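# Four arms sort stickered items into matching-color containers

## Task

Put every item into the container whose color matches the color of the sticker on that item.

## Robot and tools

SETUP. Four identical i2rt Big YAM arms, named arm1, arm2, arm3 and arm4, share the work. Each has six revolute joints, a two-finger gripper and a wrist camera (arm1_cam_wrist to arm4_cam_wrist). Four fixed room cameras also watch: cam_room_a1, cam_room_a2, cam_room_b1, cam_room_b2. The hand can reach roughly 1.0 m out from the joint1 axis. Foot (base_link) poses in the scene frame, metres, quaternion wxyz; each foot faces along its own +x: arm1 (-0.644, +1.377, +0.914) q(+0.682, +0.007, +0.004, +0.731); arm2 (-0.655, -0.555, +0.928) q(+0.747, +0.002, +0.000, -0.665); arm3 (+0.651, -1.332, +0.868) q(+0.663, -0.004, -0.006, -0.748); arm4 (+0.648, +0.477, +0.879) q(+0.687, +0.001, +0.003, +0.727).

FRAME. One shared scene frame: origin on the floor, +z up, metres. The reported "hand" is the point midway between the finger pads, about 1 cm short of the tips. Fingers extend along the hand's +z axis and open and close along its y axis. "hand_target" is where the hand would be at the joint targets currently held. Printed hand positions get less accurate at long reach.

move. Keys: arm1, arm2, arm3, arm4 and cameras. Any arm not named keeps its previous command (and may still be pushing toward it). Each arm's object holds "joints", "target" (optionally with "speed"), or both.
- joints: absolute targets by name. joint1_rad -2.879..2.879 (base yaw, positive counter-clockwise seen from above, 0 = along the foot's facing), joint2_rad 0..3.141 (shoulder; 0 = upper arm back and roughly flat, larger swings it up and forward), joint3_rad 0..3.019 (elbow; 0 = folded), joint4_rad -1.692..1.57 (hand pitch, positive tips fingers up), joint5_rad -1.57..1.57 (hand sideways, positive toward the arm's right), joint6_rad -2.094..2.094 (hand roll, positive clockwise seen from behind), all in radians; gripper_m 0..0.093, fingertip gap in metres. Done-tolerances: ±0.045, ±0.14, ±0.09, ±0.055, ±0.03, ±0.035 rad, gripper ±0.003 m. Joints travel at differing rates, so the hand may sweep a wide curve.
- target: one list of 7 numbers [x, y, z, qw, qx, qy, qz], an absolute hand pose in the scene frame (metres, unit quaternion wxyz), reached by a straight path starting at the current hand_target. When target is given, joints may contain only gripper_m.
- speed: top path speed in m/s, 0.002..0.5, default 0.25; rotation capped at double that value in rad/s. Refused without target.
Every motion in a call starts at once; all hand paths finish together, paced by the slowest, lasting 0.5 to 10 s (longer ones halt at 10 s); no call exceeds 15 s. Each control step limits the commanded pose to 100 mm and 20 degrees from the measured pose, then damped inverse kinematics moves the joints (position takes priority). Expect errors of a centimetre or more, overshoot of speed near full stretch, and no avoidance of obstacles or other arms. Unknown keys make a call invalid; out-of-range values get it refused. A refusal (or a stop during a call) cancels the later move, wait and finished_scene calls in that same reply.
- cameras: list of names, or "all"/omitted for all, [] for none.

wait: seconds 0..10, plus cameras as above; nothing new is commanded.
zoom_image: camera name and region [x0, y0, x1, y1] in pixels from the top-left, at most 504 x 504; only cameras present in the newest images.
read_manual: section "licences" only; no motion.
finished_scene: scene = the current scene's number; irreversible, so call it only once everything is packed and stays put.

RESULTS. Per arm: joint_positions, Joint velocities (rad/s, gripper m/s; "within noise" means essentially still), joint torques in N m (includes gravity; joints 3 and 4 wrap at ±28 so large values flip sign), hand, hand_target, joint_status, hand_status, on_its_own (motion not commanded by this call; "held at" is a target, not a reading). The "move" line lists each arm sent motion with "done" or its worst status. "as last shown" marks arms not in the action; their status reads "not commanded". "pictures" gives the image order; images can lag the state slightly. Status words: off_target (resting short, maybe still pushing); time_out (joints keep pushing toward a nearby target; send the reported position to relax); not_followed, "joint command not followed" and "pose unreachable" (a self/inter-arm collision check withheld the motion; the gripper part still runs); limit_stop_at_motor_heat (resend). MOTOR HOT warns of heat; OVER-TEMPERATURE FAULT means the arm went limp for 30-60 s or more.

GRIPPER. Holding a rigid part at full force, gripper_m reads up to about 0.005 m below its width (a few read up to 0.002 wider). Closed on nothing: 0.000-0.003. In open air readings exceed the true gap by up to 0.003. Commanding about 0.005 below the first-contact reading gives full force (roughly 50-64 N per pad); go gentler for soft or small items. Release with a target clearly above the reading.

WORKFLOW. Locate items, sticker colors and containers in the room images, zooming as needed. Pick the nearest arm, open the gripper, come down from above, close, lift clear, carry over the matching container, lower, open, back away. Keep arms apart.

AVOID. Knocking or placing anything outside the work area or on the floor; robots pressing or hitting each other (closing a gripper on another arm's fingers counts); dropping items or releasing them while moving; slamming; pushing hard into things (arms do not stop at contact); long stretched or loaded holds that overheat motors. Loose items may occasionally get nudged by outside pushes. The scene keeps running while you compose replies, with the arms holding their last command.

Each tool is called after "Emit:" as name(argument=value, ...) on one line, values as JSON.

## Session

Emit:
move()

Scene clock: 0.00 s.
Joint torques (N m): no reading
Motor temperatures (°C): arm1=[21 24 28 23 21 21 21] | arm2=[23 24 26 22 22 20 23] | arm3=[24 23 23 23 24 23 23] | arm4=[22 22 24 22 24 21 24]
Heat: arm1: hottest joint3_rad 28 °C; arm2: hottest joint3_rad 26 °C; arm3: hottest joint1_rad 24 °C; arm4: hottest joint3_rad 24 °C.
Joint velocities: within noise
arm1.joint_positions: joint1_rad=-0.168 joint2_rad=+0.560 joint3_rad=+1.361 joint4_rad=-1.410 joint5_rad=+0.240 joint6_rad=+0.692 gripper_m=+0.09396
arm1.joint_status: not commanded
arm1.hand: x=-0.5745 y=+1.5715 z=+1.4388 quat_wxyz=(-0.303, +0.280, -0.837, -0.359) (m; scene frame)
arm1.hand_target: x=-0.5746 y=+1.5689 z=+1.4515 quat_wxyz=(-0.308, +0.276, -0.832, -0.370) (m; scene frame)
arm1.hand_status: not commanded
arm2.joint_positions: joint1_rad=+0.198 joint2_rad=+0.483 joint3_rad=+1.641 joint4_rad=-1.210 joint5_rad=-0.086 joint6_rad=-0.484 gripper_m=+0.09396
arm2.joint_status: not commanded
arm2.hand: x=-0.6069 y=-0.6635 z=+1.6316 quat_wxyz=(-0.468, -0.246, -0.683, +0.505) (m; scene frame)
arm2.hand_target: x=-0.6088 y=-0.6576 z=+1.6378 quat_wxyz=(-0.472, -0.244, -0.677, +0.510) (m; scene frame)
arm2.hand_status: not commanded
arm3.joint_positions: joint1_rad=+0.130 joint2_rad=+0.645 joint3_rad=+1.695 joint4_rad=-1.138 joint5_rad=+0.075 joint6_rad=+0.392 gripper_m=+0.09396
arm3.joint_status: not commanded
arm3.hand: x=+0.6386 y=-1.5165 z=+1.5921 quat_wxyz=(-0.552, -0.621, -0.389, +0.398) (m; scene frame)
arm3.hand_target: x=+0.6385 y=-1.5116 z=+1.6003 quat_wxyz=(-0.558, -0.615, -0.384, +0.402) (m; scene frame)
arm3.hand_status: not commanded
arm4.joint_positions: joint1_rad=+0.147 joint2_rad=+0.437 joint3_rad=+1.709 joint4_rad=-1.566 joint5_rad=+0.245 joint6_rad=+0.670 gripper_m=+0.09396
arm4.joint_status: not commanded
arm4.hand: x=+0.6820 y=+0.5376 z=+1.5262 quat_wxyz=(-0.292, +0.355, -0.719, -0.522) (m; scene frame)
arm4.hand_target: x=+0.6829 y=+0.5336 z=+1.5314 quat_wxyz=(-0.294, +0.352, -0.714, -0.529) (m; scene frame)
arm4.hand_status: not commanded
pictures: arm1_cam_wrist, arm2_cam_wrist, arm3_cam_wrist, arm4_cam_wrist, cam_room_a1, cam_room_a2, cam_room_b1, cam_room_b2
Images, in order (width x height): arm1_cam_wrist 672x504, arm2_cam_wrist 672x504, arm3_cam_wrist 672x504, arm4_cam_wrist 672x504, cam_room_a1 672x504, cam_room_a2 672x504, cam_room_b1 672x504, cam_room_b2 672x504.

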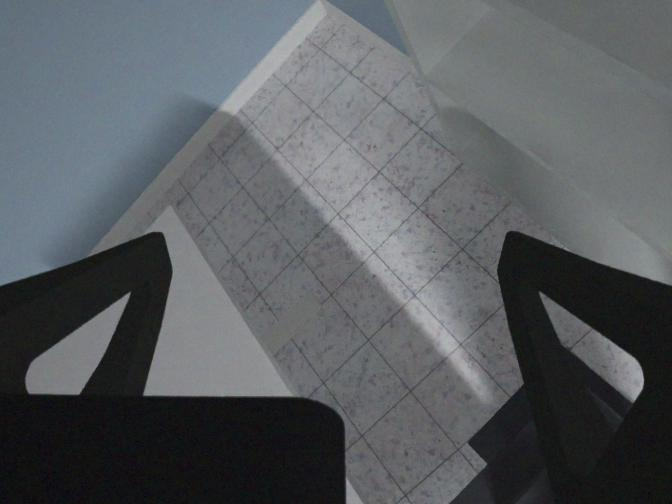

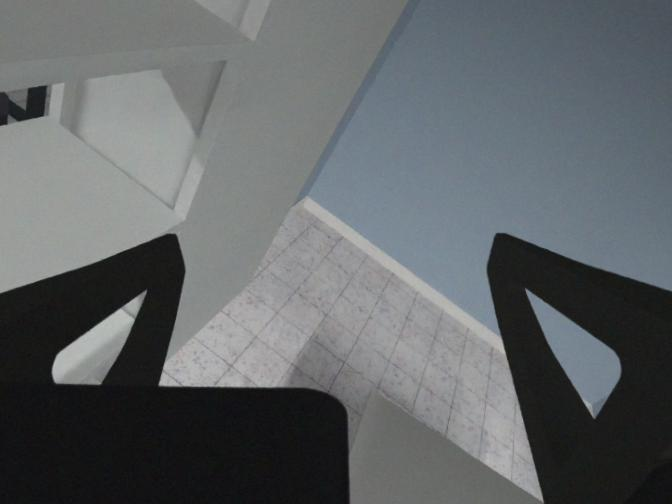

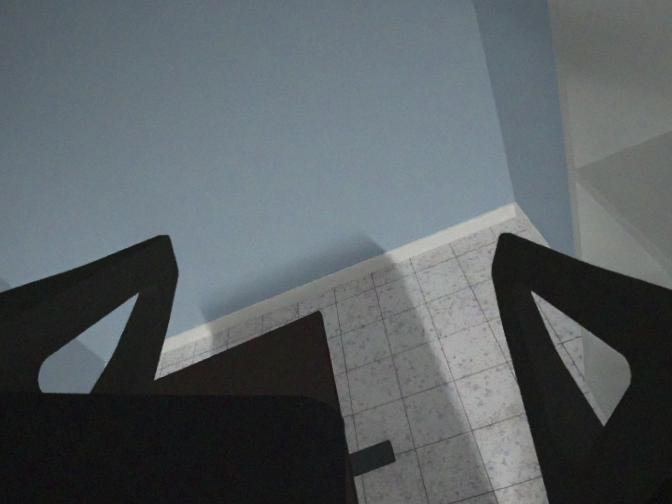

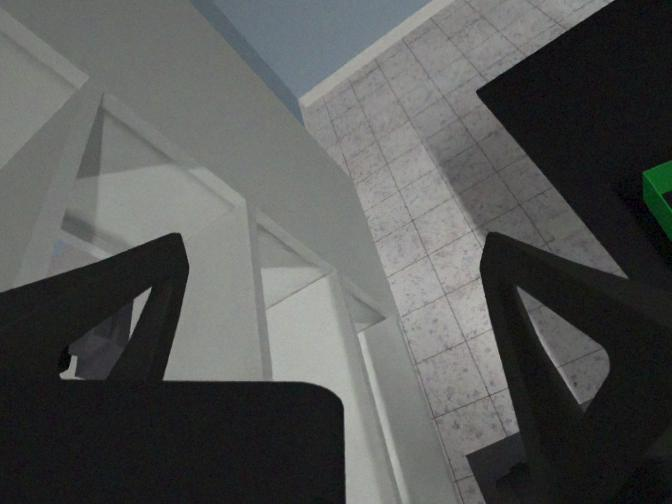

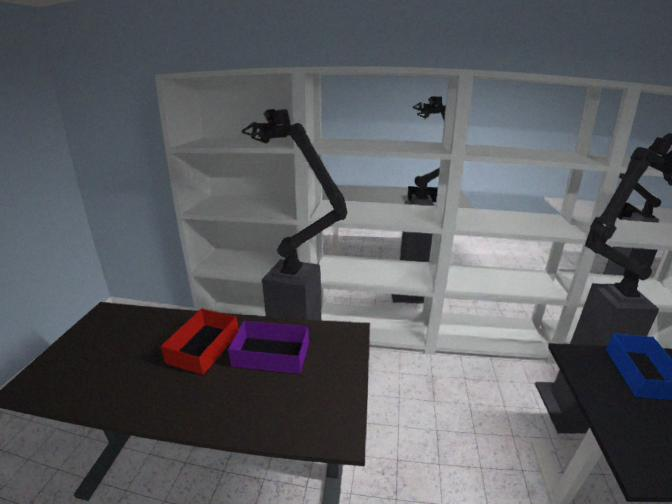

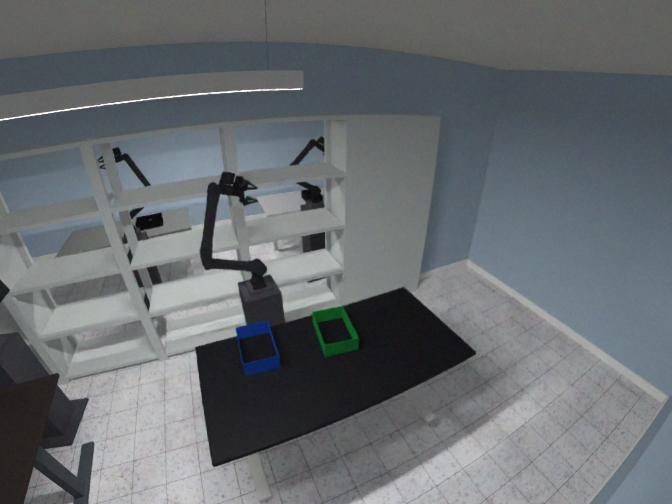

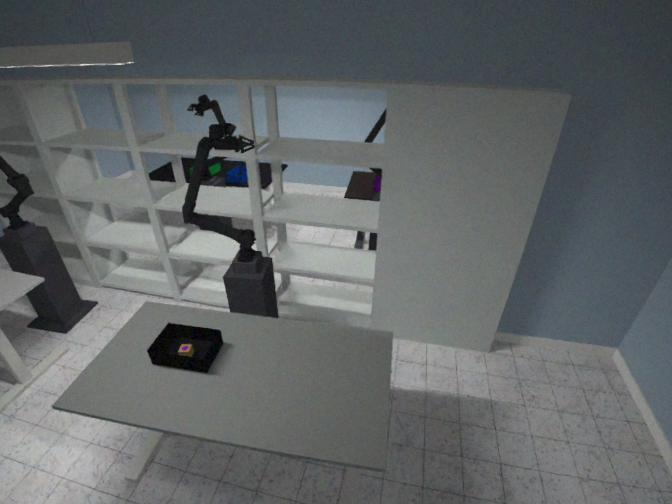

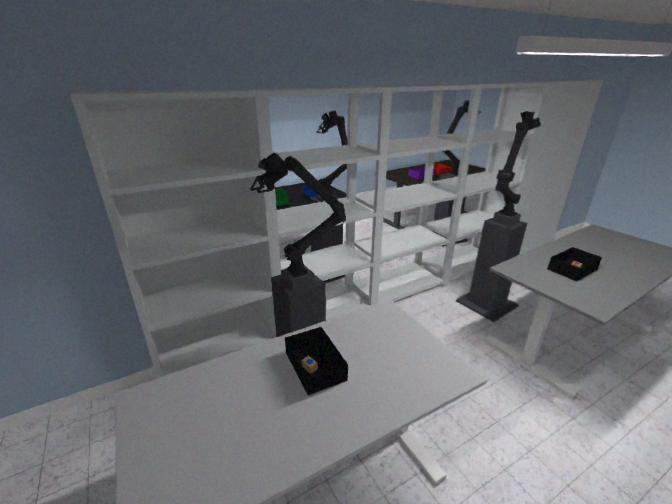

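Emit:
zoom_image(camera="cam_room_b1", region=[140, 315, 230, 380])

Emit:
zoom_image(camera="cam_room_b2", region=[270, 320, 360, 400])

Emit:
zoom_image(camera="cam_room_b2", region=[540, 240, 610, 290])

Scaled by 5.600.

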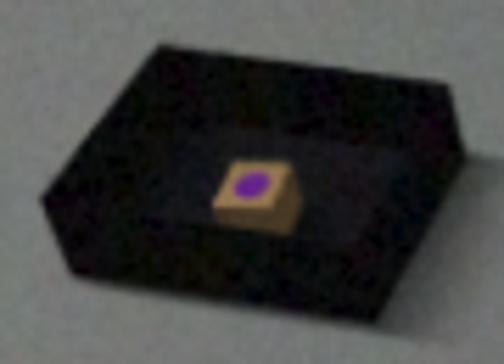

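Scaled by 5.600.

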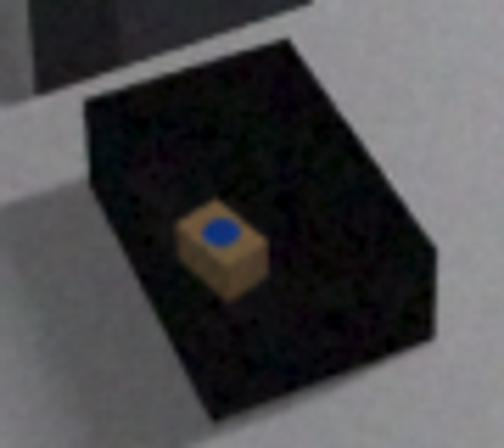

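Scaled by 7.200.

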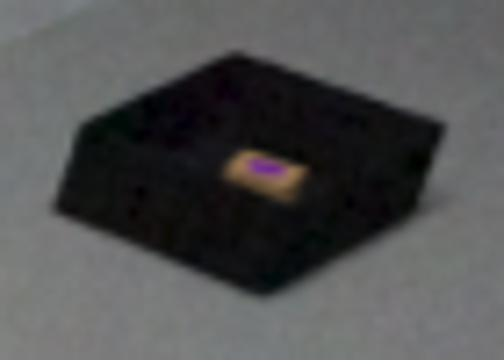

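Emit:
move(arm1={"joints": {"joint1_rad": 1.17, "joint2_rad": 1.45, "joint3_rad": 1.5, "joint4_rad": -1.15, "joint5_rad": 0, "joint6_rad": 0}}, arm2={"joints": {"joint1_rad": -1.895, "joint2_rad": 1.4, "joint3_rad": 1.5, "joint4_rad": -1.2, "joint5_rad": 0, "joint6_rad": 0}}, arm3={"joints": {"joint1_rad": 1.62, "joint2_rad": 1.4, "joint3_rad": 1.5, "joint4_rad": -1.2, "joint5_rad": 0, "joint6_rad": 0}}, arm4={"joints": {"joint1_rad": -1.75, "joint2_rad": 1.4, "joint3_rad": 1.5, "joint4_rad": -1.2, "joint5_rad": 0, "joint6_rad": 0}}, cameras=["arm1_cam_wrist", "arm2_cam_wrist", "arm3_cam_wrist", "arm4_cam_wrist"])

Scene clock: 33.87 s.
Joint torques (N m): arm1=[-2.08 -11.99 13.6 1.33 0.05 -0.03] | arm2=[1.44 -15.21 11.64 1.81 -0.08 0.19] | arm3=[1.38 -14.27 10.43 0.57 0.12 -0.11] | arm4=[1.32 -14.97 10.4 0.87 0.07 -0.12]
Motor temperatures (°C): arm1=[21 24 31 23 21 21 21] | arm2=[23 24 28 22 22 20 23] | arm3=[24 23 25 23 24 23 23] | arm4=[22 22 25 22 24 21 24]
Heat: arm1: hottest joint3_rad 31 °C; arm2: hottest joint3_rad 28 °C; arm3: hottest joint3_rad 25 °C; arm4: hottest joint3_rad 25 °C.
move: arm1 done; arm2 done; arm3 done; arm4 done
Joint velocities: within noise
arm1.joint_positions: joint1_rad=+1.176 joint2_rad=+1.463 joint3_rad=+1.475 joint4_rad=-1.158 joint5_rad=-0.002 joint6_rad=+0.007 gripper_m=+0.09398
arm1.joint_status: all done
arm1.hand: x=-1.1430 y=+1.5471 z=+1.2173 quat_wxyz=(-0.033, +0.962, -0.162, -0.216) (m; scene frame)
arm1.hand_target: x=-1.1459 y=+1.5518 z=+1.2367 quat_wxyz=(-0.038, +0.957, -0.161, -0.237) (m; scene frame)
arm1.hand_status: not commanded
arm2.joint_positions: joint1_rad=-1.903 joint2_rad=+1.413 joint3_rad=+1.496 joint4_rad=-1.205 joint5_rad=+0.002 joint6_rad=-0.013 gripper_m=+0.09398
arm2.joint_status: all done
arm2.hand: x=-1.1602 y=-0.4452 z=+1.2530 quat_wxyz=(+0.028, -0.970, +0.098, +0.220) (m; scene frame)
arm2.hand_target: x=-1.1606 y=-0.4497 z=+1.2619 quat_wxyz=(+0.026, -0.967, +0.100, +0.231) (m; scene frame)
arm2.hand_status: not commanded
arm3.joint_positions: joint1_rad=+1.617 joint2_rad=+1.405 joint3_rad=+1.488 joint4_rad=-1.193 joint5_rad=-0.003 joint6_rad=+0.006 gripper_m=+0.09398
arm3.joint_status: all done
arm3.hand: x=+1.1654 y=-1.3657 z=+1.1953 quat_wxyz=(-0.229, -0.038, -0.973, +0.013) (m; scene frame)
arm3.hand_target: x=+1.1653 y=-1.3645 z=+1.2028 quat_wxyz=(-0.234, -0.033, -0.972, +0.015) (m; scene frame)
arm3.hand_status: not commanded
arm4.joint_positions: joint1_rad=-1.757 joint2_rad=+1.418 joint3_rad=+1.479 joint4_rad=-1.203 joint5_rad=+0.001 joint6_rad=+0.014 gripper_m=+0.09398
arm4.joint_status: all done
arm4.hand: x=+1.1596 y=+0.4114 z=+1.1917 quat_wxyz=(-0.210, -0.070, -0.975, +0.014) (m; scene frame)
arm4.hand_target: x=+1.1616 y=+0.4147 z=+1.2111 quat_wxyz=(-0.231, -0.059, -0.971, +0.016) (m; scene frame)
arm4.hand_status: not commanded
pictures: arm1_cam_wrist, arm2_cam_wrist, arm3_cam_wrist, arm4_cam_wrist
Images, in order (width x height): arm1_cam_wrist 672x504, arm2_cam_wrist 672x504, arm3_cam_wrist 672x504, arm4_cam_wrist 672x504.

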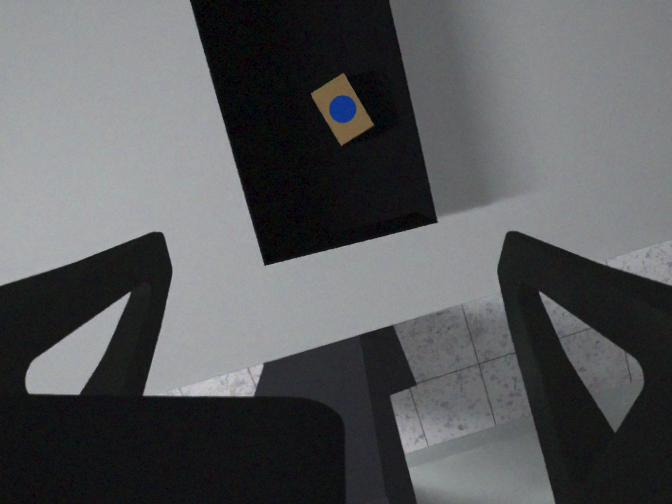

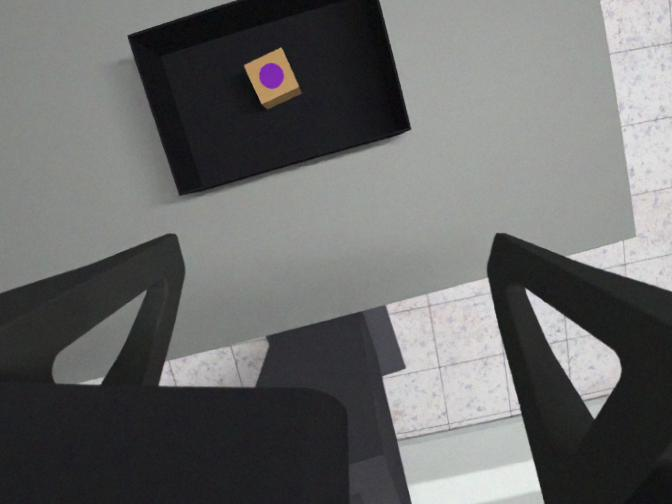

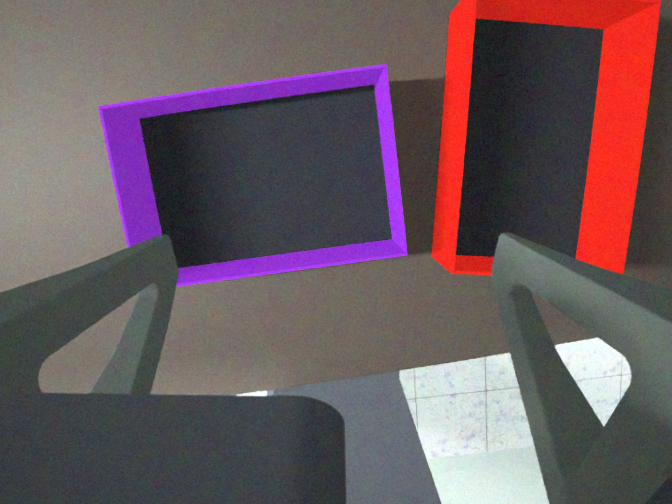

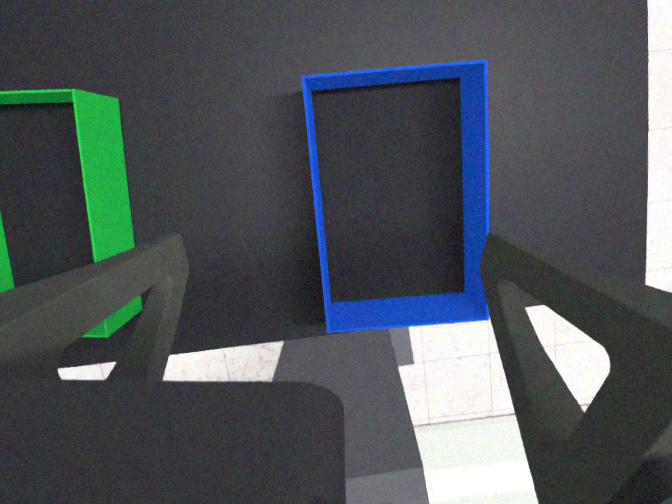

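Emit:
move(arm1={"target": [-1.232, 1.585, 0.97, -0.0196, -0.9723, -0.0885, 0.2155]}, arm2={"target": [-1.312, -0.497, 0.97, -0.0254, -0.9696, -0.1147, 0.2149]}, arm3={"joints": {"joint1_rad": -1.988, "joint2_rad": 0.807, "joint3_rad": 1.118, "joint4_rad": -1.37, "joint5_rad": 0, "joint6_rad": 0}}, arm4={"joints": {"joint1_rad": 0.902, "joint2_rad": 0.807, "joint3_rad": 1.118, "joint4_rad": -1.37, "joint5_rad": 0, "joint6_rad": 0}}, cameras=["arm1_cam_wrist", "arm2_cam_wrist", "arm3_cam_wrist"])

Scene clock: 70.80 s.
Joint torques (N m): arm1=[-3.19 -15.97 12.21 1.5 -0.26 -0.07] | arm2=[1.32 -20.78 13.85 2.06 -0.35 -0.08] | arm3=[0.62 -4.42 8.79 0.68 -0.07 -0.11] | arm4=[1.2 -2.84 8.8 0.43 0.14 -0.05]
Motor temperatures (°C): arm1=[21 24 34 23 21 21 21] | arm2=[23 25 30 22 22 20 23] | arm3=[24 24 28 23 24 23 23] | arm4=[22 23 30 22 24 21 24]
Heat: arm1: hottest joint3_rad 34 °C; arm2: hottest joint3_rad 30 °C; arm3: hottest joint3_rad 28 °C; arm4: hottest joint3_rad 30 °C.
move: arm1 off_target; arm2 off_target; arm3 done; arm4 done
Joint velocities: within noise
arm1.joint_positions: joint1_rad=+1.110 joint2_rad=+1.912 joint3_rad=+1.341 joint4_rad=-0.700 joint5_rad=-0.229 joint6_rad=-0.532 gripper_m=+0.09398
arm1.joint_status: not commanded
arm1.hand: x=-1.2172 y=+1.5728 z=+0.9508 quat_wxyz=(+0.033, +0.977, +0.086, -0.191) (m; scene frame)
arm1.hand_target: x=-1.2311 y=+1.5847 z=+0.9704 quat_wxyz=(+0.019, +0.972, +0.088, -0.215) (m; scene frame)
arm1.hand_status: off_target (0.027 m and 3.3 deg from the pose sent, 0.266 m and 29.4 deg at the start)
arm2.joint_positions: joint1_rad=-1.822 joint2_rad=+1.954 joint3_rad=+1.388 joint4_rad=-0.658 joint5_rad=-0.150 joint6_rad=-0.316 gripper_m=+0.09398
arm2.joint_status: not commanded
arm2.hand: x=-1.2846 y=-0.4956 z=+0.9495 quat_wxyz=(-0.032, -0.977, -0.102, +0.183) (m; scene frame)
arm2.hand_target: x=-1.3103 y=-0.4972 z=+0.9709 quat_wxyz=(-0.025, -0.970, -0.115, +0.215) (m; scene frame)
arm2.hand_status: off_target (0.034 m and 4.1 deg from the pose sent, 0.325 m and 25.3 deg at the start)
arm3.joint_positions: joint1_rad=-1.978 joint2_rad=+0.817 joint3_rad=+1.122 joint4_rad=-1.363 joint5_rad=+0.002 joint6_rad=+0.005 gripper_m=+0.09402
arm3.joint_status: all done
arm3.hand: x=+0.3945 y=-1.1764 z=+1.2186 quat_wxyz=(+0.060, -0.934, +0.257, +0.242) (m; scene frame)
arm3.hand_target: x=+0.3992 y=-1.1763 z=+1.2185 quat_wxyz=(+0.061, -0.933, +0.258, +0.242) (m; scene frame)
arm3.hand_status: not commanded
arm4.joint_positions: joint1_rad=+0.901 joint2_rad=+0.806 joint3_rad=+1.115 joint4_rad=-1.360 joint5_rad=-0.002 joint6_rad=+0.012 gripper_m=+0.09402
arm4.joint_status: all done
arm4.hand: x=+0.4088 y=+0.6483 z=+1.2334 quat_wxyz=(-0.073, +0.919, -0.298, -0.247) (m; scene frame)
arm4.hand_target: x=+0.4101 y=+0.6472 z=+1.2330 quat_wxyz=(-0.074, +0.922, -0.292, -0.243) (m; scene frame)
arm4.hand_status: not commanded
pictures: arm1_cam_wrist, arm2_cam_wrist, arm3_cam_wrist
Images, in order (width x height): arm1_cam_wrist 672x504, arm2_cam_wrist 672x504, arm3_cam_wrist 672x504.

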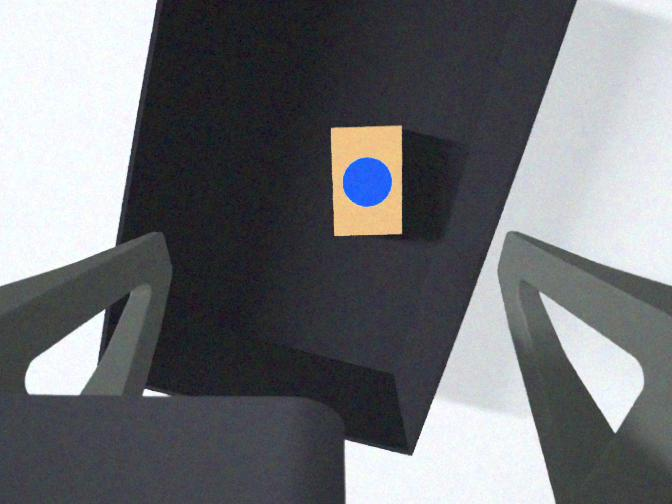

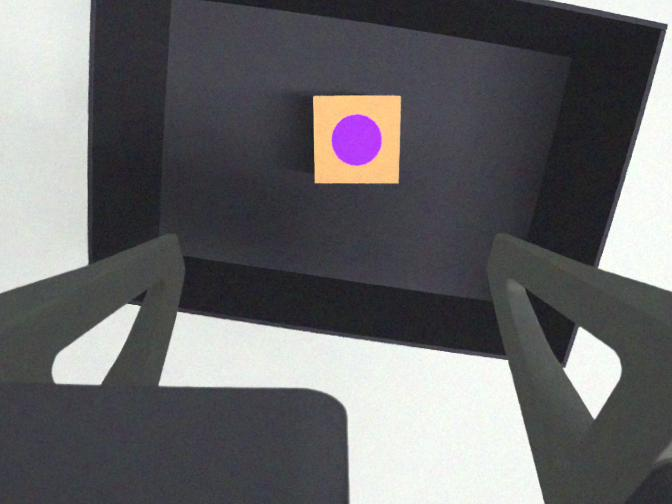

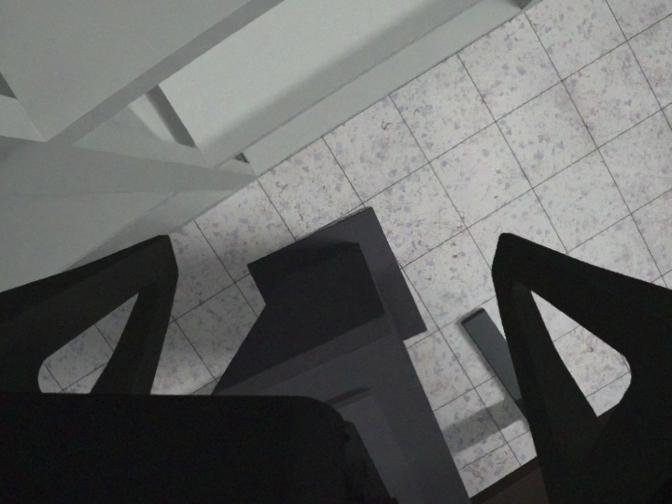

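Emit:
move(arm1={"target": [-1.240, 1.602, 0.832, -0.0196, -0.9723, -0.0885, 0.2155]}, arm2={"target": [-1.338, -0.491, 0.837, -0.0254, -0.9696, -0.1147, 0.2149]}, cameras=["arm1_cam_wrist", "arm2_cam_wrist"])

Scene clock: 86.23 s.
Joint torques (N m): arm1=[-2.26 -18.02 8.7 1.61 -0.26 -0.04] | arm2=[1.03 -22.48 11.89 2.1 -0.35 -0.08] | arm3=[0.79 -4.37 8.81 0.68 -0.07 -0.11] | arm4=[1.08 -2.78 8.88 0.46 0.19 -0.09]
Motor temperatures (°C): arm1=[21 24 34 23 21 21 21] | arm2=[23 26 33 22 22 20 23] | arm3=[24 24 28 23 24 23 23] | arm4=[22 23 31 22 24 21 24]
Heat: arm1: hottest joint3_rad 34 °C; arm2: hottest joint3_rad 33 °C; arm3: hottest joint3_rad 28 °C; arm4: hottest joint3_rad 31 °C.
move: arm1 off_target; arm2 off_target
Joint velocities: within noise
arm1.joint_positions: joint1_rad=+1.086 joint2_rad=+2.167 joint3_rad=+1.338 joint4_rad=-0.433 joint5_rad=-0.237 joint6_rad=-0.553 gripper_m=+0.09398
arm1.joint_status: not commanded
arm1.hand: x=-1.2302 y=+1.5927 z=+0.8182 quat_wxyz=(+0.030, +0.976, +0.086, -0.197) (m; scene frame)
arm1.hand_target: x=-1.2396 y=+1.6020 z=+0.8320 quat_wxyz=(+0.020, +0.972, +0.088, -0.215) (m; scene frame)
arm1.hand_status: off_target (0.019 m and 2.5 deg from the pose sent, 0.124 m and 3.3 deg at the start)
arm2.joint_positions: joint1_rad=-1.822 joint2_rad=+2.213 joint3_rad=+1.435 joint4_rad=-0.435 joint5_rad=-0.151 joint6_rad=-0.319 gripper_m=+0.09398
arm2.joint_status: not commanded
arm2.hand: x=-1.3129 y=-0.4916 z=+0.8238 quat_wxyz=(-0.031, -0.976, -0.104, +0.189) (m; scene frame)
arm2.hand_target: x=-1.3367 y=-0.4911 z=+0.8379 quat_wxyz=(-0.025, -0.970, -0.115, +0.215) (m; scene frame)
arm2.hand_status: off_target (0.028 m and 3.4 deg from the pose sent, 0.125 m and 4.1 deg at the start)
arm3, arm4: as last shown
arm3.hand_target: x=+0.3991 y=-1.1763 z=+1.2185 quat_wxyz=(+0.061, -0.933, +0.258, +0.242) (m; scene frame)
pictures: arm1_cam_wrist, arm2_cam_wrist
Images, in order (width x height): arm1_cam_wrist 672x504, arm2_cam_wrist 672x504.

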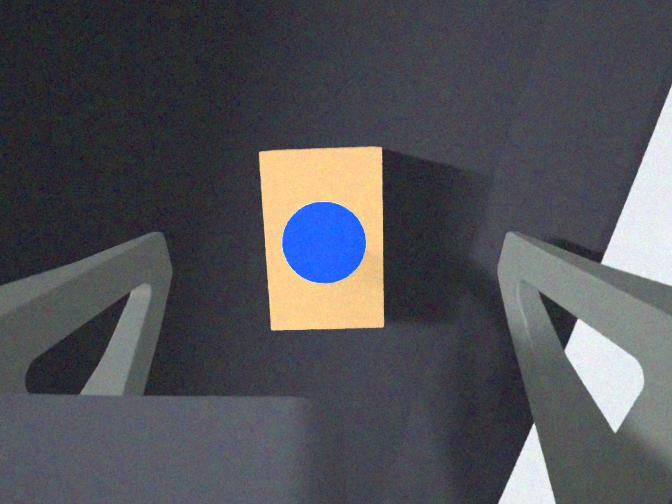

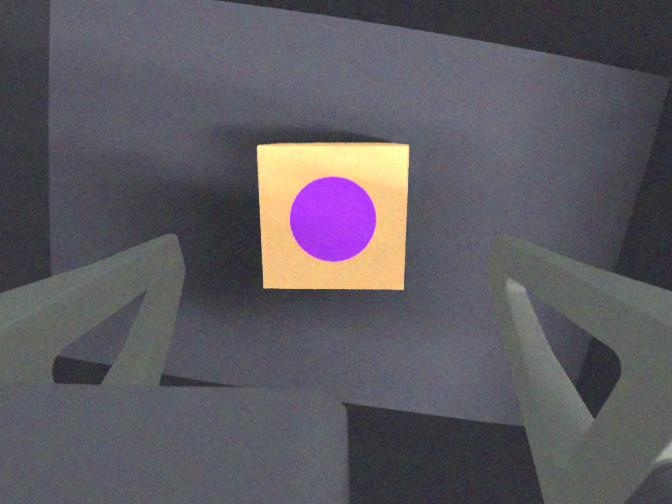

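Emit:
move(arm1={"target": [-1.239, 1.597, 0.758, -0.0196, -0.9723, -0.0885, 0.2155], "speed": 0.15}, arm2={"target": [-1.346, -0.493, 0.772, -0.0254, -0.9696, -0.1147, 0.2149], "speed": 0.15}, cameras=["arm1_cam_wrist", "arm2_cam_wrist"])

Scene clock: 97.87 s.
Joint torques (N m): arm1=[-1.55 -16.85 8.02 1.48 -0.09 0.03] | arm2=[1.32 -22.24 11.26 2.19 -0.27 -0.04] | arm3=[0.67 -4.25 8.76 0.68 -0.06 -0.1] | arm4=[0.67 -2.9 8.85 0.59 0.14 -0.05]
Motor temperatures (°C): arm1=[21 25 33 23 22 21 21] | arm2=[23 26 32 22 22 20 23] | arm3=[24 24 28 23 24 23 23] | arm4=[22 22 31 22 24 21 24]
Heat: arm1: hottest joint3_rad 33 °C; arm2: hottest joint3_rad 32 °C; arm3: hottest joint3_rad 28 °C; arm4: hottest joint3_rad 31 °C.
move: arm1 off_target; arm2 off_target
Joint velocities: within noise
arm1.joint_positions: joint1_rad=+1.093 joint2_rad=+2.288 joint3_rad=+1.338 joint4_rad=-0.293 joint5_rad=-0.238 joint6_rad=-0.555 gripper_m=+0.09398
arm1.joint_status: not commanded
arm1.hand: x=-1.2326 y=+1.5880 z=+0.7560 quat_wxyz=(+0.027, +0.974, +0.091, -0.205) (m; scene frame)
arm1.hand_target: x=-1.2387 y=+1.5969 z=+0.7581 quat_wxyz=(+0.020, +0.972, +0.088, -0.215) (m; scene frame)
arm1.hand_status: off_target (0.011 m and 1.5 deg from the pose sent, 0.061 m and 2.5 deg at the start)
arm2.joint_positions: joint1_rad=-1.822 joint2_rad=+2.336 joint3_rad=+1.479 joint4_rad=-0.345 joint5_rad=-0.151 joint6_rad=-0.319 gripper_m=+0.09398
arm2.joint_status: not commanded
arm2.hand: x=-1.3234 y=-0.4900 z=+0.7676 quat_wxyz=(-0.030, -0.975, -0.104, +0.194) (m; scene frame)
arm2.hand_target: x=-1.3449 y=-0.4932 z=+0.7728 quat_wxyz=(-0.025, -0.970, -0.115, +0.215) (m; scene frame)
arm2.hand_status: off_target (0.023 m and 2.8 deg from the pose sent, 0.062 m and 3.4 deg at the start)
arm3, arm4: as last shown
pictures: arm1_cam_wrist, arm2_cam_wrist
Images, in order (width x height): arm1_cam_wrist 672x504, arm2_cam_wrist 672x504.

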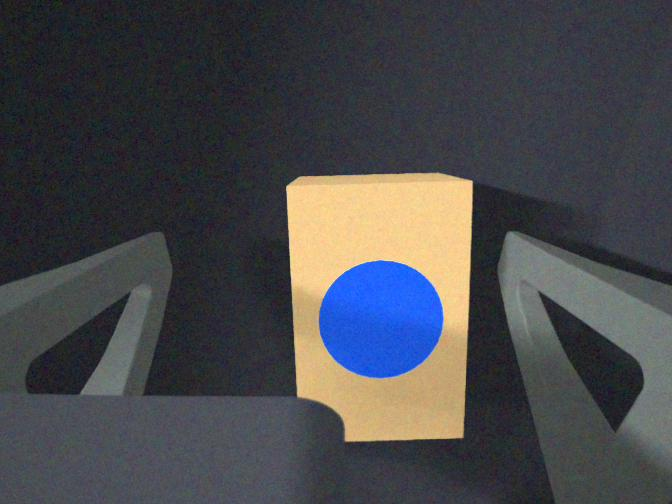

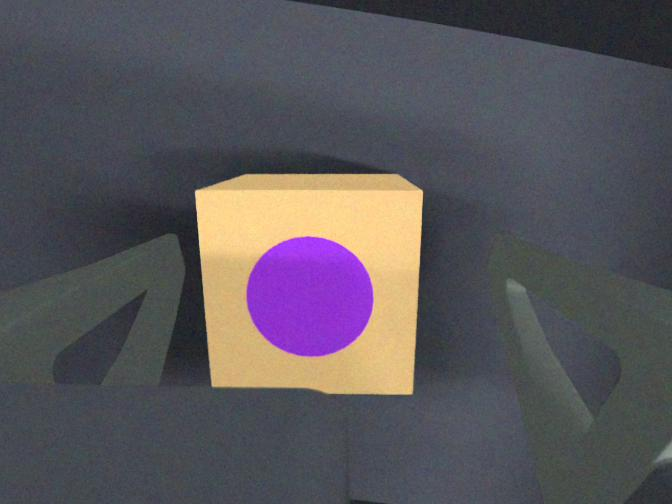

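Emit:
move(arm1={"target": [-1.237, 1.610, 0.752, -0.0196, -0.9723, -0.0885, 0.2155], "speed": 0.1}, arm2={"target": [-1.345, -0.503, 0.766, -0.0254, -0.9696, -0.1147, 0.2149], "speed": 0.1}, cameras=["arm1_cam_wrist", "arm2_cam_wrist"])

Emit:
move(arm1={"joints": {"gripper_m": 0.038}}, arm2={"joints": {"gripper_m": 0.044}}, cameras=["arm1_cam_wrist", "arm2_cam_wrist"])

Scene clock: 108.00 s.
Joint torques (N m): arm1=[-2.96 -16.21 9.46 1.51 -0.13 -0.03] | arm2=[1.14 -21.42 10.85 2.21 -0.01 0.11] | arm3=[0.56 -4.31 8.8 0.7 -0.07 -0.11] | arm4=[1.14 -2.73 8.84 0.5 0.14 -0.07]
Motor temperatures (°C): arm1=[21 26 33 23 21 21 21] | arm2=[23 27 32 22 22 20 23] | arm3=[24 24 28 23 24 23 23] | arm4=[22 22 31 22 24 21 24]
Heat: arm1: hottest joint3_rad 33 °C; arm2: hottest joint3_rad 32 °C; arm3: hottest joint3_rad 28 °C; arm4: hottest joint3_rad 31 °C.
move: arm1 off_target; arm2 off_target
Joint velocities: within noise
arm1.joint_positions: joint1_rad=+1.083 joint2_rad=+2.291 joint3_rad=+1.338 joint4_rad=-0.293 joint5_rad=-0.245 joint6_rad=-0.569 gripper_m=+0.09398
arm1.joint_status: not commanded
arm1.hand: x=-1.2300 y=+1.5923 z=+0.7542 quat_wxyz=(+0.028, +0.974, +0.094, -0.206) (m; scene frame)
arm1.hand_target: x=-1.2363 y=+1.6098 z=+0.7525 quat_wxyz=(+0.019, +0.972, +0.089, -0.215) (m; scene frame)
arm1.hand_status: off_target (0.019 m and 1.6 deg from the pose sent, 0.023 m and 1.5 deg at the start)
arm2.joint_positions: joint1_rad=-1.805 joint2_rad=+2.336 joint3_rad=+1.479 joint4_rad=-0.329 joint5_rad=-0.151 joint6_rad=-0.319 gripper_m=+0.09398
arm2.joint_status: not commanded
arm2.hand: x=-1.3280 y=-0.5010 z=+0.7689 quat_wxyz=(-0.030, -0.973, -0.113, +0.201) (m; scene frame)
arm2.hand_target: x=-1.3442 y=-0.5031 z=+0.7665 quat_wxyz=(-0.026, -0.970, -0.115, +0.215) (m; scene frame)
arm2.hand_status: off_target (0.017 m and 1.7 deg from the pose sent, 0.025 m and 2.8 deg at the start)
arm3, arm4: as last shown
pictures: arm1_cam_wrist, arm2_cam_wrist
Images, in order (width x height): arm1_cam_wrist 672x504, arm2_cam_wrist 672x504.

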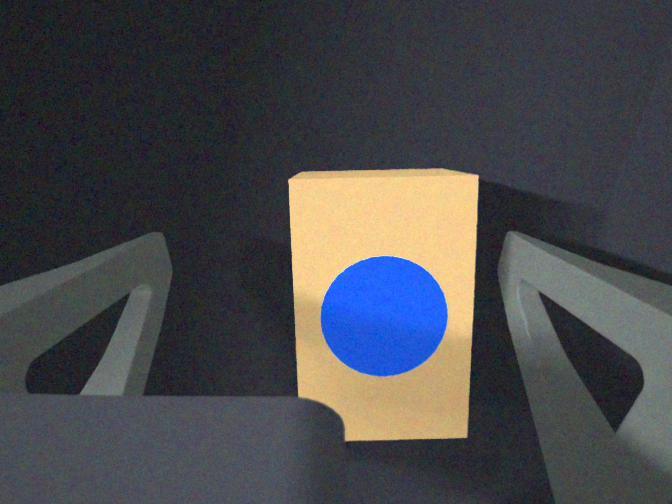

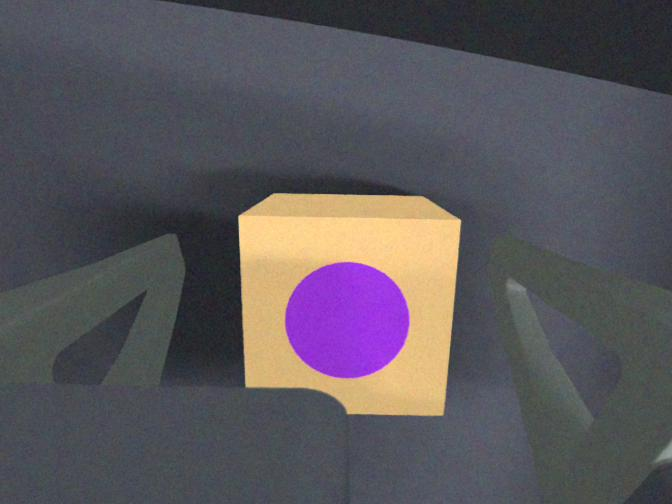

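Scene clock: 108.63 s.
Joint torques (N m): arm1=[-2.37 -15.79 9.18 1.54 -0.1 -0.05] | arm2=[1.2 -21.42 10.88 2.21 -0.06 0.11] | arm3=[0.67 -4.31 8.76 0.66 -0.07 -0.1] | arm4=[0.91 -2.9 8.75 0.55 0.13 -0.08]
Motor temperatures (°C): arm1=[21 26 33 23 21 21 21] | arm2=[23 27 32 22 22 20 23] | arm3=[24 24 28 23 24 23 23] | arm4=[22 22 31 22 24 21 24]
Heat: arm1: hottest joint3_rad 33 °C; arm2: hottest joint3_rad 32 °C; arm3: hottest joint3_rad 28 °C; arm4: hottest joint3_rad 31 °C.
move: arm1 off_target; arm2 off_target
Joint velocities: within noise
arm1.joint_positions: joint1_rad=+1.070 joint2_rad=+2.292 joint3_rad=+1.338 joint4_rad=-0.292 joint5_rad=-0.245 joint6_rad=-0.570 gripper_m=+0.04356
arm1.joint_status: gripper_m off_target (ended at +0.04359, target +0.03800)
arm1.hand: x=-1.2270 y=+1.5999 z=+0.7537 quat_wxyz=(+0.027, +0.974, +0.088, -0.206) (m; scene frame)
arm1.hand_target: x=-1.2363 y=+1.6098 z=+0.7524 quat_wxyz=(+0.019, +0.972, +0.089, -0.215) (m; scene frame)
arm1.hand_status: not commanded
arm2.joint_positions: joint1_rad=-1.805 joint2_rad=+2.336 joint3_rad=+1.479 joint4_rad=-0.328 joint5_rad=-0.149 joint6_rad=-0.319 gripper_m=+0.05280
arm2.joint_status: gripper_m off_target (ended at +0.05284, target +0.04400)
arm2.hand: x=-1.3282 y=-0.5007 z=+0.7690 quat_wxyz=(-0.029, -0.973, -0.113, +0.202) (m; scene frame)
arm2.hand_target: x=-1.3442 y=-0.5031 z=+0.7665 quat_wxyz=(-0.025, -0.970, -0.115, +0.215) (m; scene frame)
arm2.hand_status: not commanded
arm3, arm4: as last shown
pictures: arm1_cam_wrist, arm2_cam_wrist
Images, in order (width x height): arm1_cam_wrist 672x504, arm2_cam_wrist 672x504.

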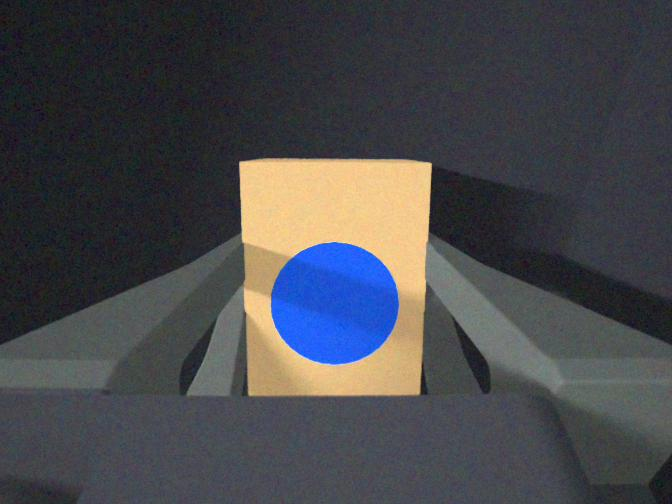

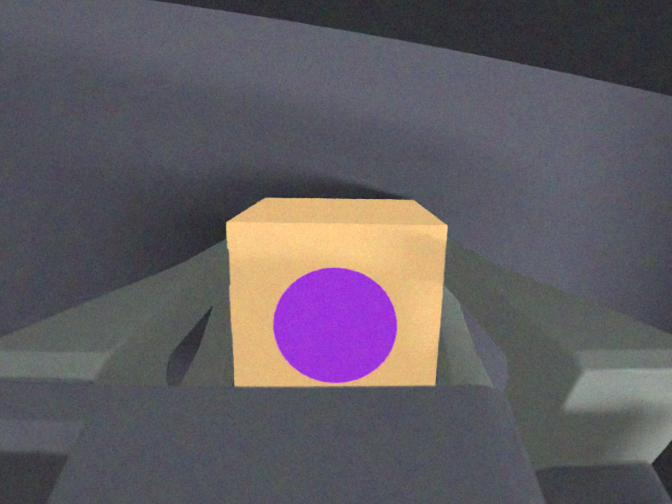

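Emit:
move(arm1={"target": [-1.225, 1.605, 0.95, -0.0196, -0.9723, -0.0885, 0.2155], "speed": 0.25}, arm2={"target": [-1.325, -0.502, 0.95, -0.0254, -0.9696, -0.1147, 0.2149], "speed": 0.25}, cameras=["arm1_cam_wrist", "arm2_cam_wrist"])

Emit:
move(arm1={"joints": {"joint1_rad": -2.249, "joint2_rad": 0.889, "joint3_rad": 1.078, "joint4_rad": -1.30, "joint5_rad": 0, "joint6_rad": 0}}, arm2={"joints": {"joint1_rad": 0.92, "joint2_rad": 0.839, "joint3_rad": 1.023, "joint4_rad": -1.335, "joint5_rad": 0, "joint6_rad": 0}}, cameras=["arm1_cam_wrist", "arm2_cam_wrist"])

Scene clock: 125.40 s.
Joint torques (N m): arm1=[-2.67 -16.26 12.7 0.58 -0.16 -0.04] | arm2=[0.85 -22.12 9.83 1.07 -0.17 0.06] | arm3=[0.62 -4.37 8.77 0.68 -0.06 -0.11] | arm4=[1.14 -3.08 8.77 0.47 0.15 -0.08]
Motor temperatures (°C): arm1=[21 26 33 23 21 21 22] | arm2=[23 28 32 22 22 20 23] | arm3=[24 24 28 23 24 23 23] | arm4=[22 22 32 22 24 21 24]
Heat: arm1: hottest joint3_rad 33 °C; arm2: hottest joint3_rad 32 °C; arm3: hottest joint3_rad 28 °C; arm4: hottest joint3_rad 32 °C.
move: arm1 off_target; arm2 done
Joint velocities: within noise
arm1.joint_positions: joint1_rad=+1.070 joint2_rad=+1.942 joint3_rad=+1.322 joint4_rad=-0.640 joint5_rad=-0.245 joint6_rad=-0.570 gripper_m=+0.04356
arm1.joint_status: not commanded
arm1.hand: x=-1.2122 y=+1.5940 z=+0.9310 quat_wxyz=(+0.030, +0.975, +0.087, -0.200) (m; scene frame)
arm1.hand_target: x=-1.2243 y=+1.6047 z=+0.9502 quat_wxyz=(+0.019, +0.972, +0.089, -0.216) (m; scene frame)
arm1.hand_status: off_target (0.025 m and 2.1 deg from the pose sent, 0.196 m and 1.4 deg at the start)
arm2.joint_positions: joint1_rad=-1.805 joint2_rad=+2.014 joint3_rad=+1.474 joint4_rad=-0.603 joint5_rad=-0.149 joint6_rad=-0.319 gripper_m=+0.05280
arm2.joint_status: not commanded
arm2.hand: x=-1.3277 y=-0.5014 z=+0.9520 quat_wxyz=(-0.024, -0.968, -0.114, +0.221) (m; scene frame)
arm2.hand_target: x=-1.3250 y=-0.5020 z=+0.9501 quat_wxyz=(-0.025, -0.970, -0.115, +0.215) (m; scene frame)
arm2.hand_status: done (0.003 m and 0.8 deg from the pose sent, 0.181 m and 1.6 deg at the start)
arm3, arm4: as last shown
pictures: arm1_cam_wrist, arm2_cam_wrist
Images, in order (width x height): arm1_cam_wrist 672x504, arm2_cam_wrist 672x504.

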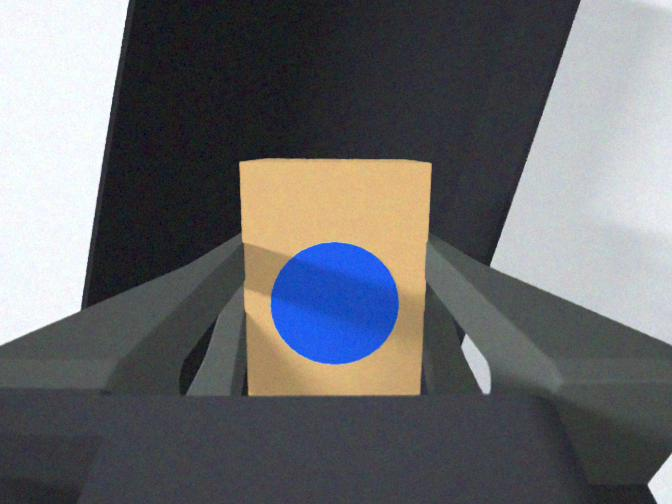

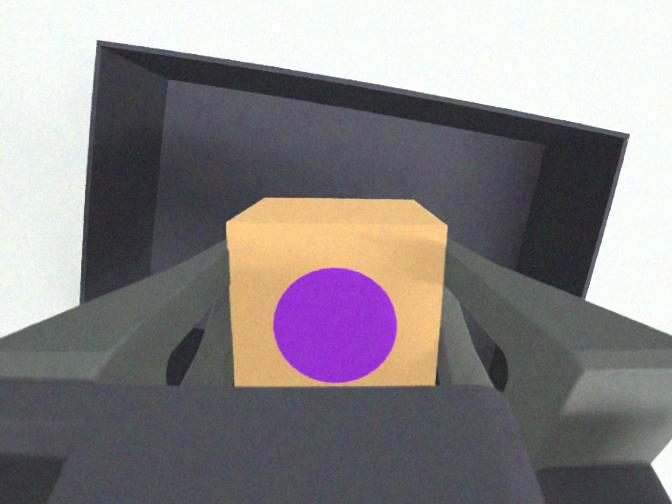

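Scene clock: 127.83 s.
Joint torques (N m): arm1=[-1.73 -3.08 11.81 0.7 -0.02 0.09] | arm2=[0.97 -5.25 10.19 1.1 0.14 0.22] | arm3=[0.56 -4.13 8.8 0.66 -0.07 -0.1] | arm4=[1.03 -3.14 8.9 0.51 0.16 -0.06]
Motor temperatures (°C): arm1=[21 26 33 23 21 21 22] | arm2=[23 28 32 22 22 20 24] | arm3=[24 24 28 23 24 23 23] | arm4=[22 22 32 22 24 21 24]
Heat: arm1: hottest joint3_rad 33 °C; arm2: hottest joint3_rad 32 °C; arm3: hottest joint3_rad 28 °C; arm4: hottest joint3_rad 32 °C.
move: arm1 done; arm2 done
Joint velocities: within noise
arm1.joint_positions: joint1_rad=-2.245 joint2_rad=+0.903 joint3_rad=+1.073 joint4_rad=-1.290 joint5_rad=+0.002 joint6_rad=-0.007 gripper_m=+0.04356
arm1.joint_status: all done
arm1.hand: x=-0.3727 y=+1.1914 z=+1.2223 quat_wxyz=(-0.205, -0.287, -0.933, +0.069) (m; scene frame)
arm1.hand_target: x=-0.3765 y=+1.1929 z=+1.2282 quat_wxyz=(-0.210, -0.292, -0.931, +0.069) (m; scene frame)
arm1.hand_status: not commanded
arm2.joint_positions: joint1_rad=+0.917 joint2_rad=+0.846 joint3_rad=+1.034 joint4_rad=-1.323 joint5_rad=-0.004 joint6_rad=-0.015 gripper_m=+0.05287
arm2.joint_status: all done
arm2.hand: x=-0.3971 y=-0.7099 z=+1.2357 quat_wxyz=(-0.209, -0.252, -0.943, +0.055) (m; scene frame)
arm2.hand_target: x=-0.4020 y=-0.7067 z=+1.2311 quat_wxyz=(-0.201, -0.258, -0.943, +0.053) (m; scene frame)
arm2.hand_status: not commanded
arm3, arm4: as last shown
pictures: arm1_cam_wrist, arm2_cam_wrist
Images, in order (width x height): arm1_cam_wrist 672x504, arm2_cam_wrist 672x504.

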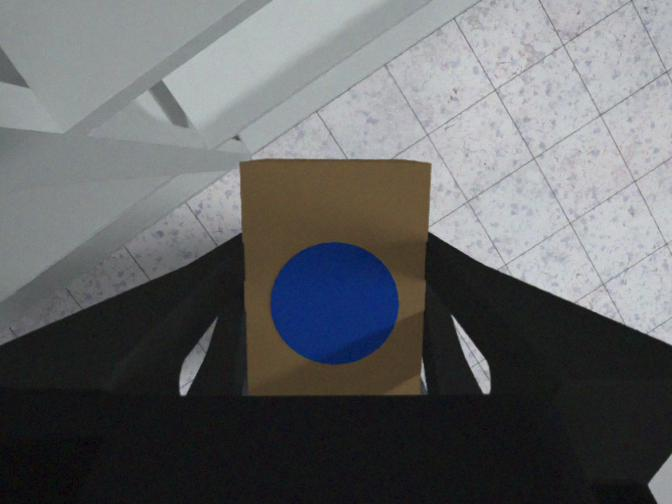

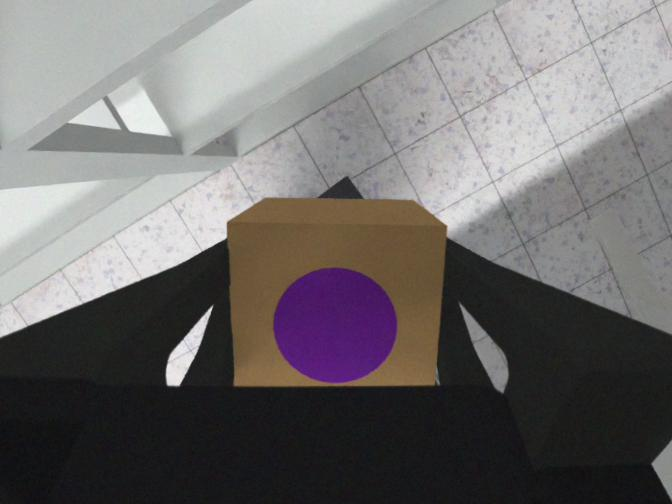

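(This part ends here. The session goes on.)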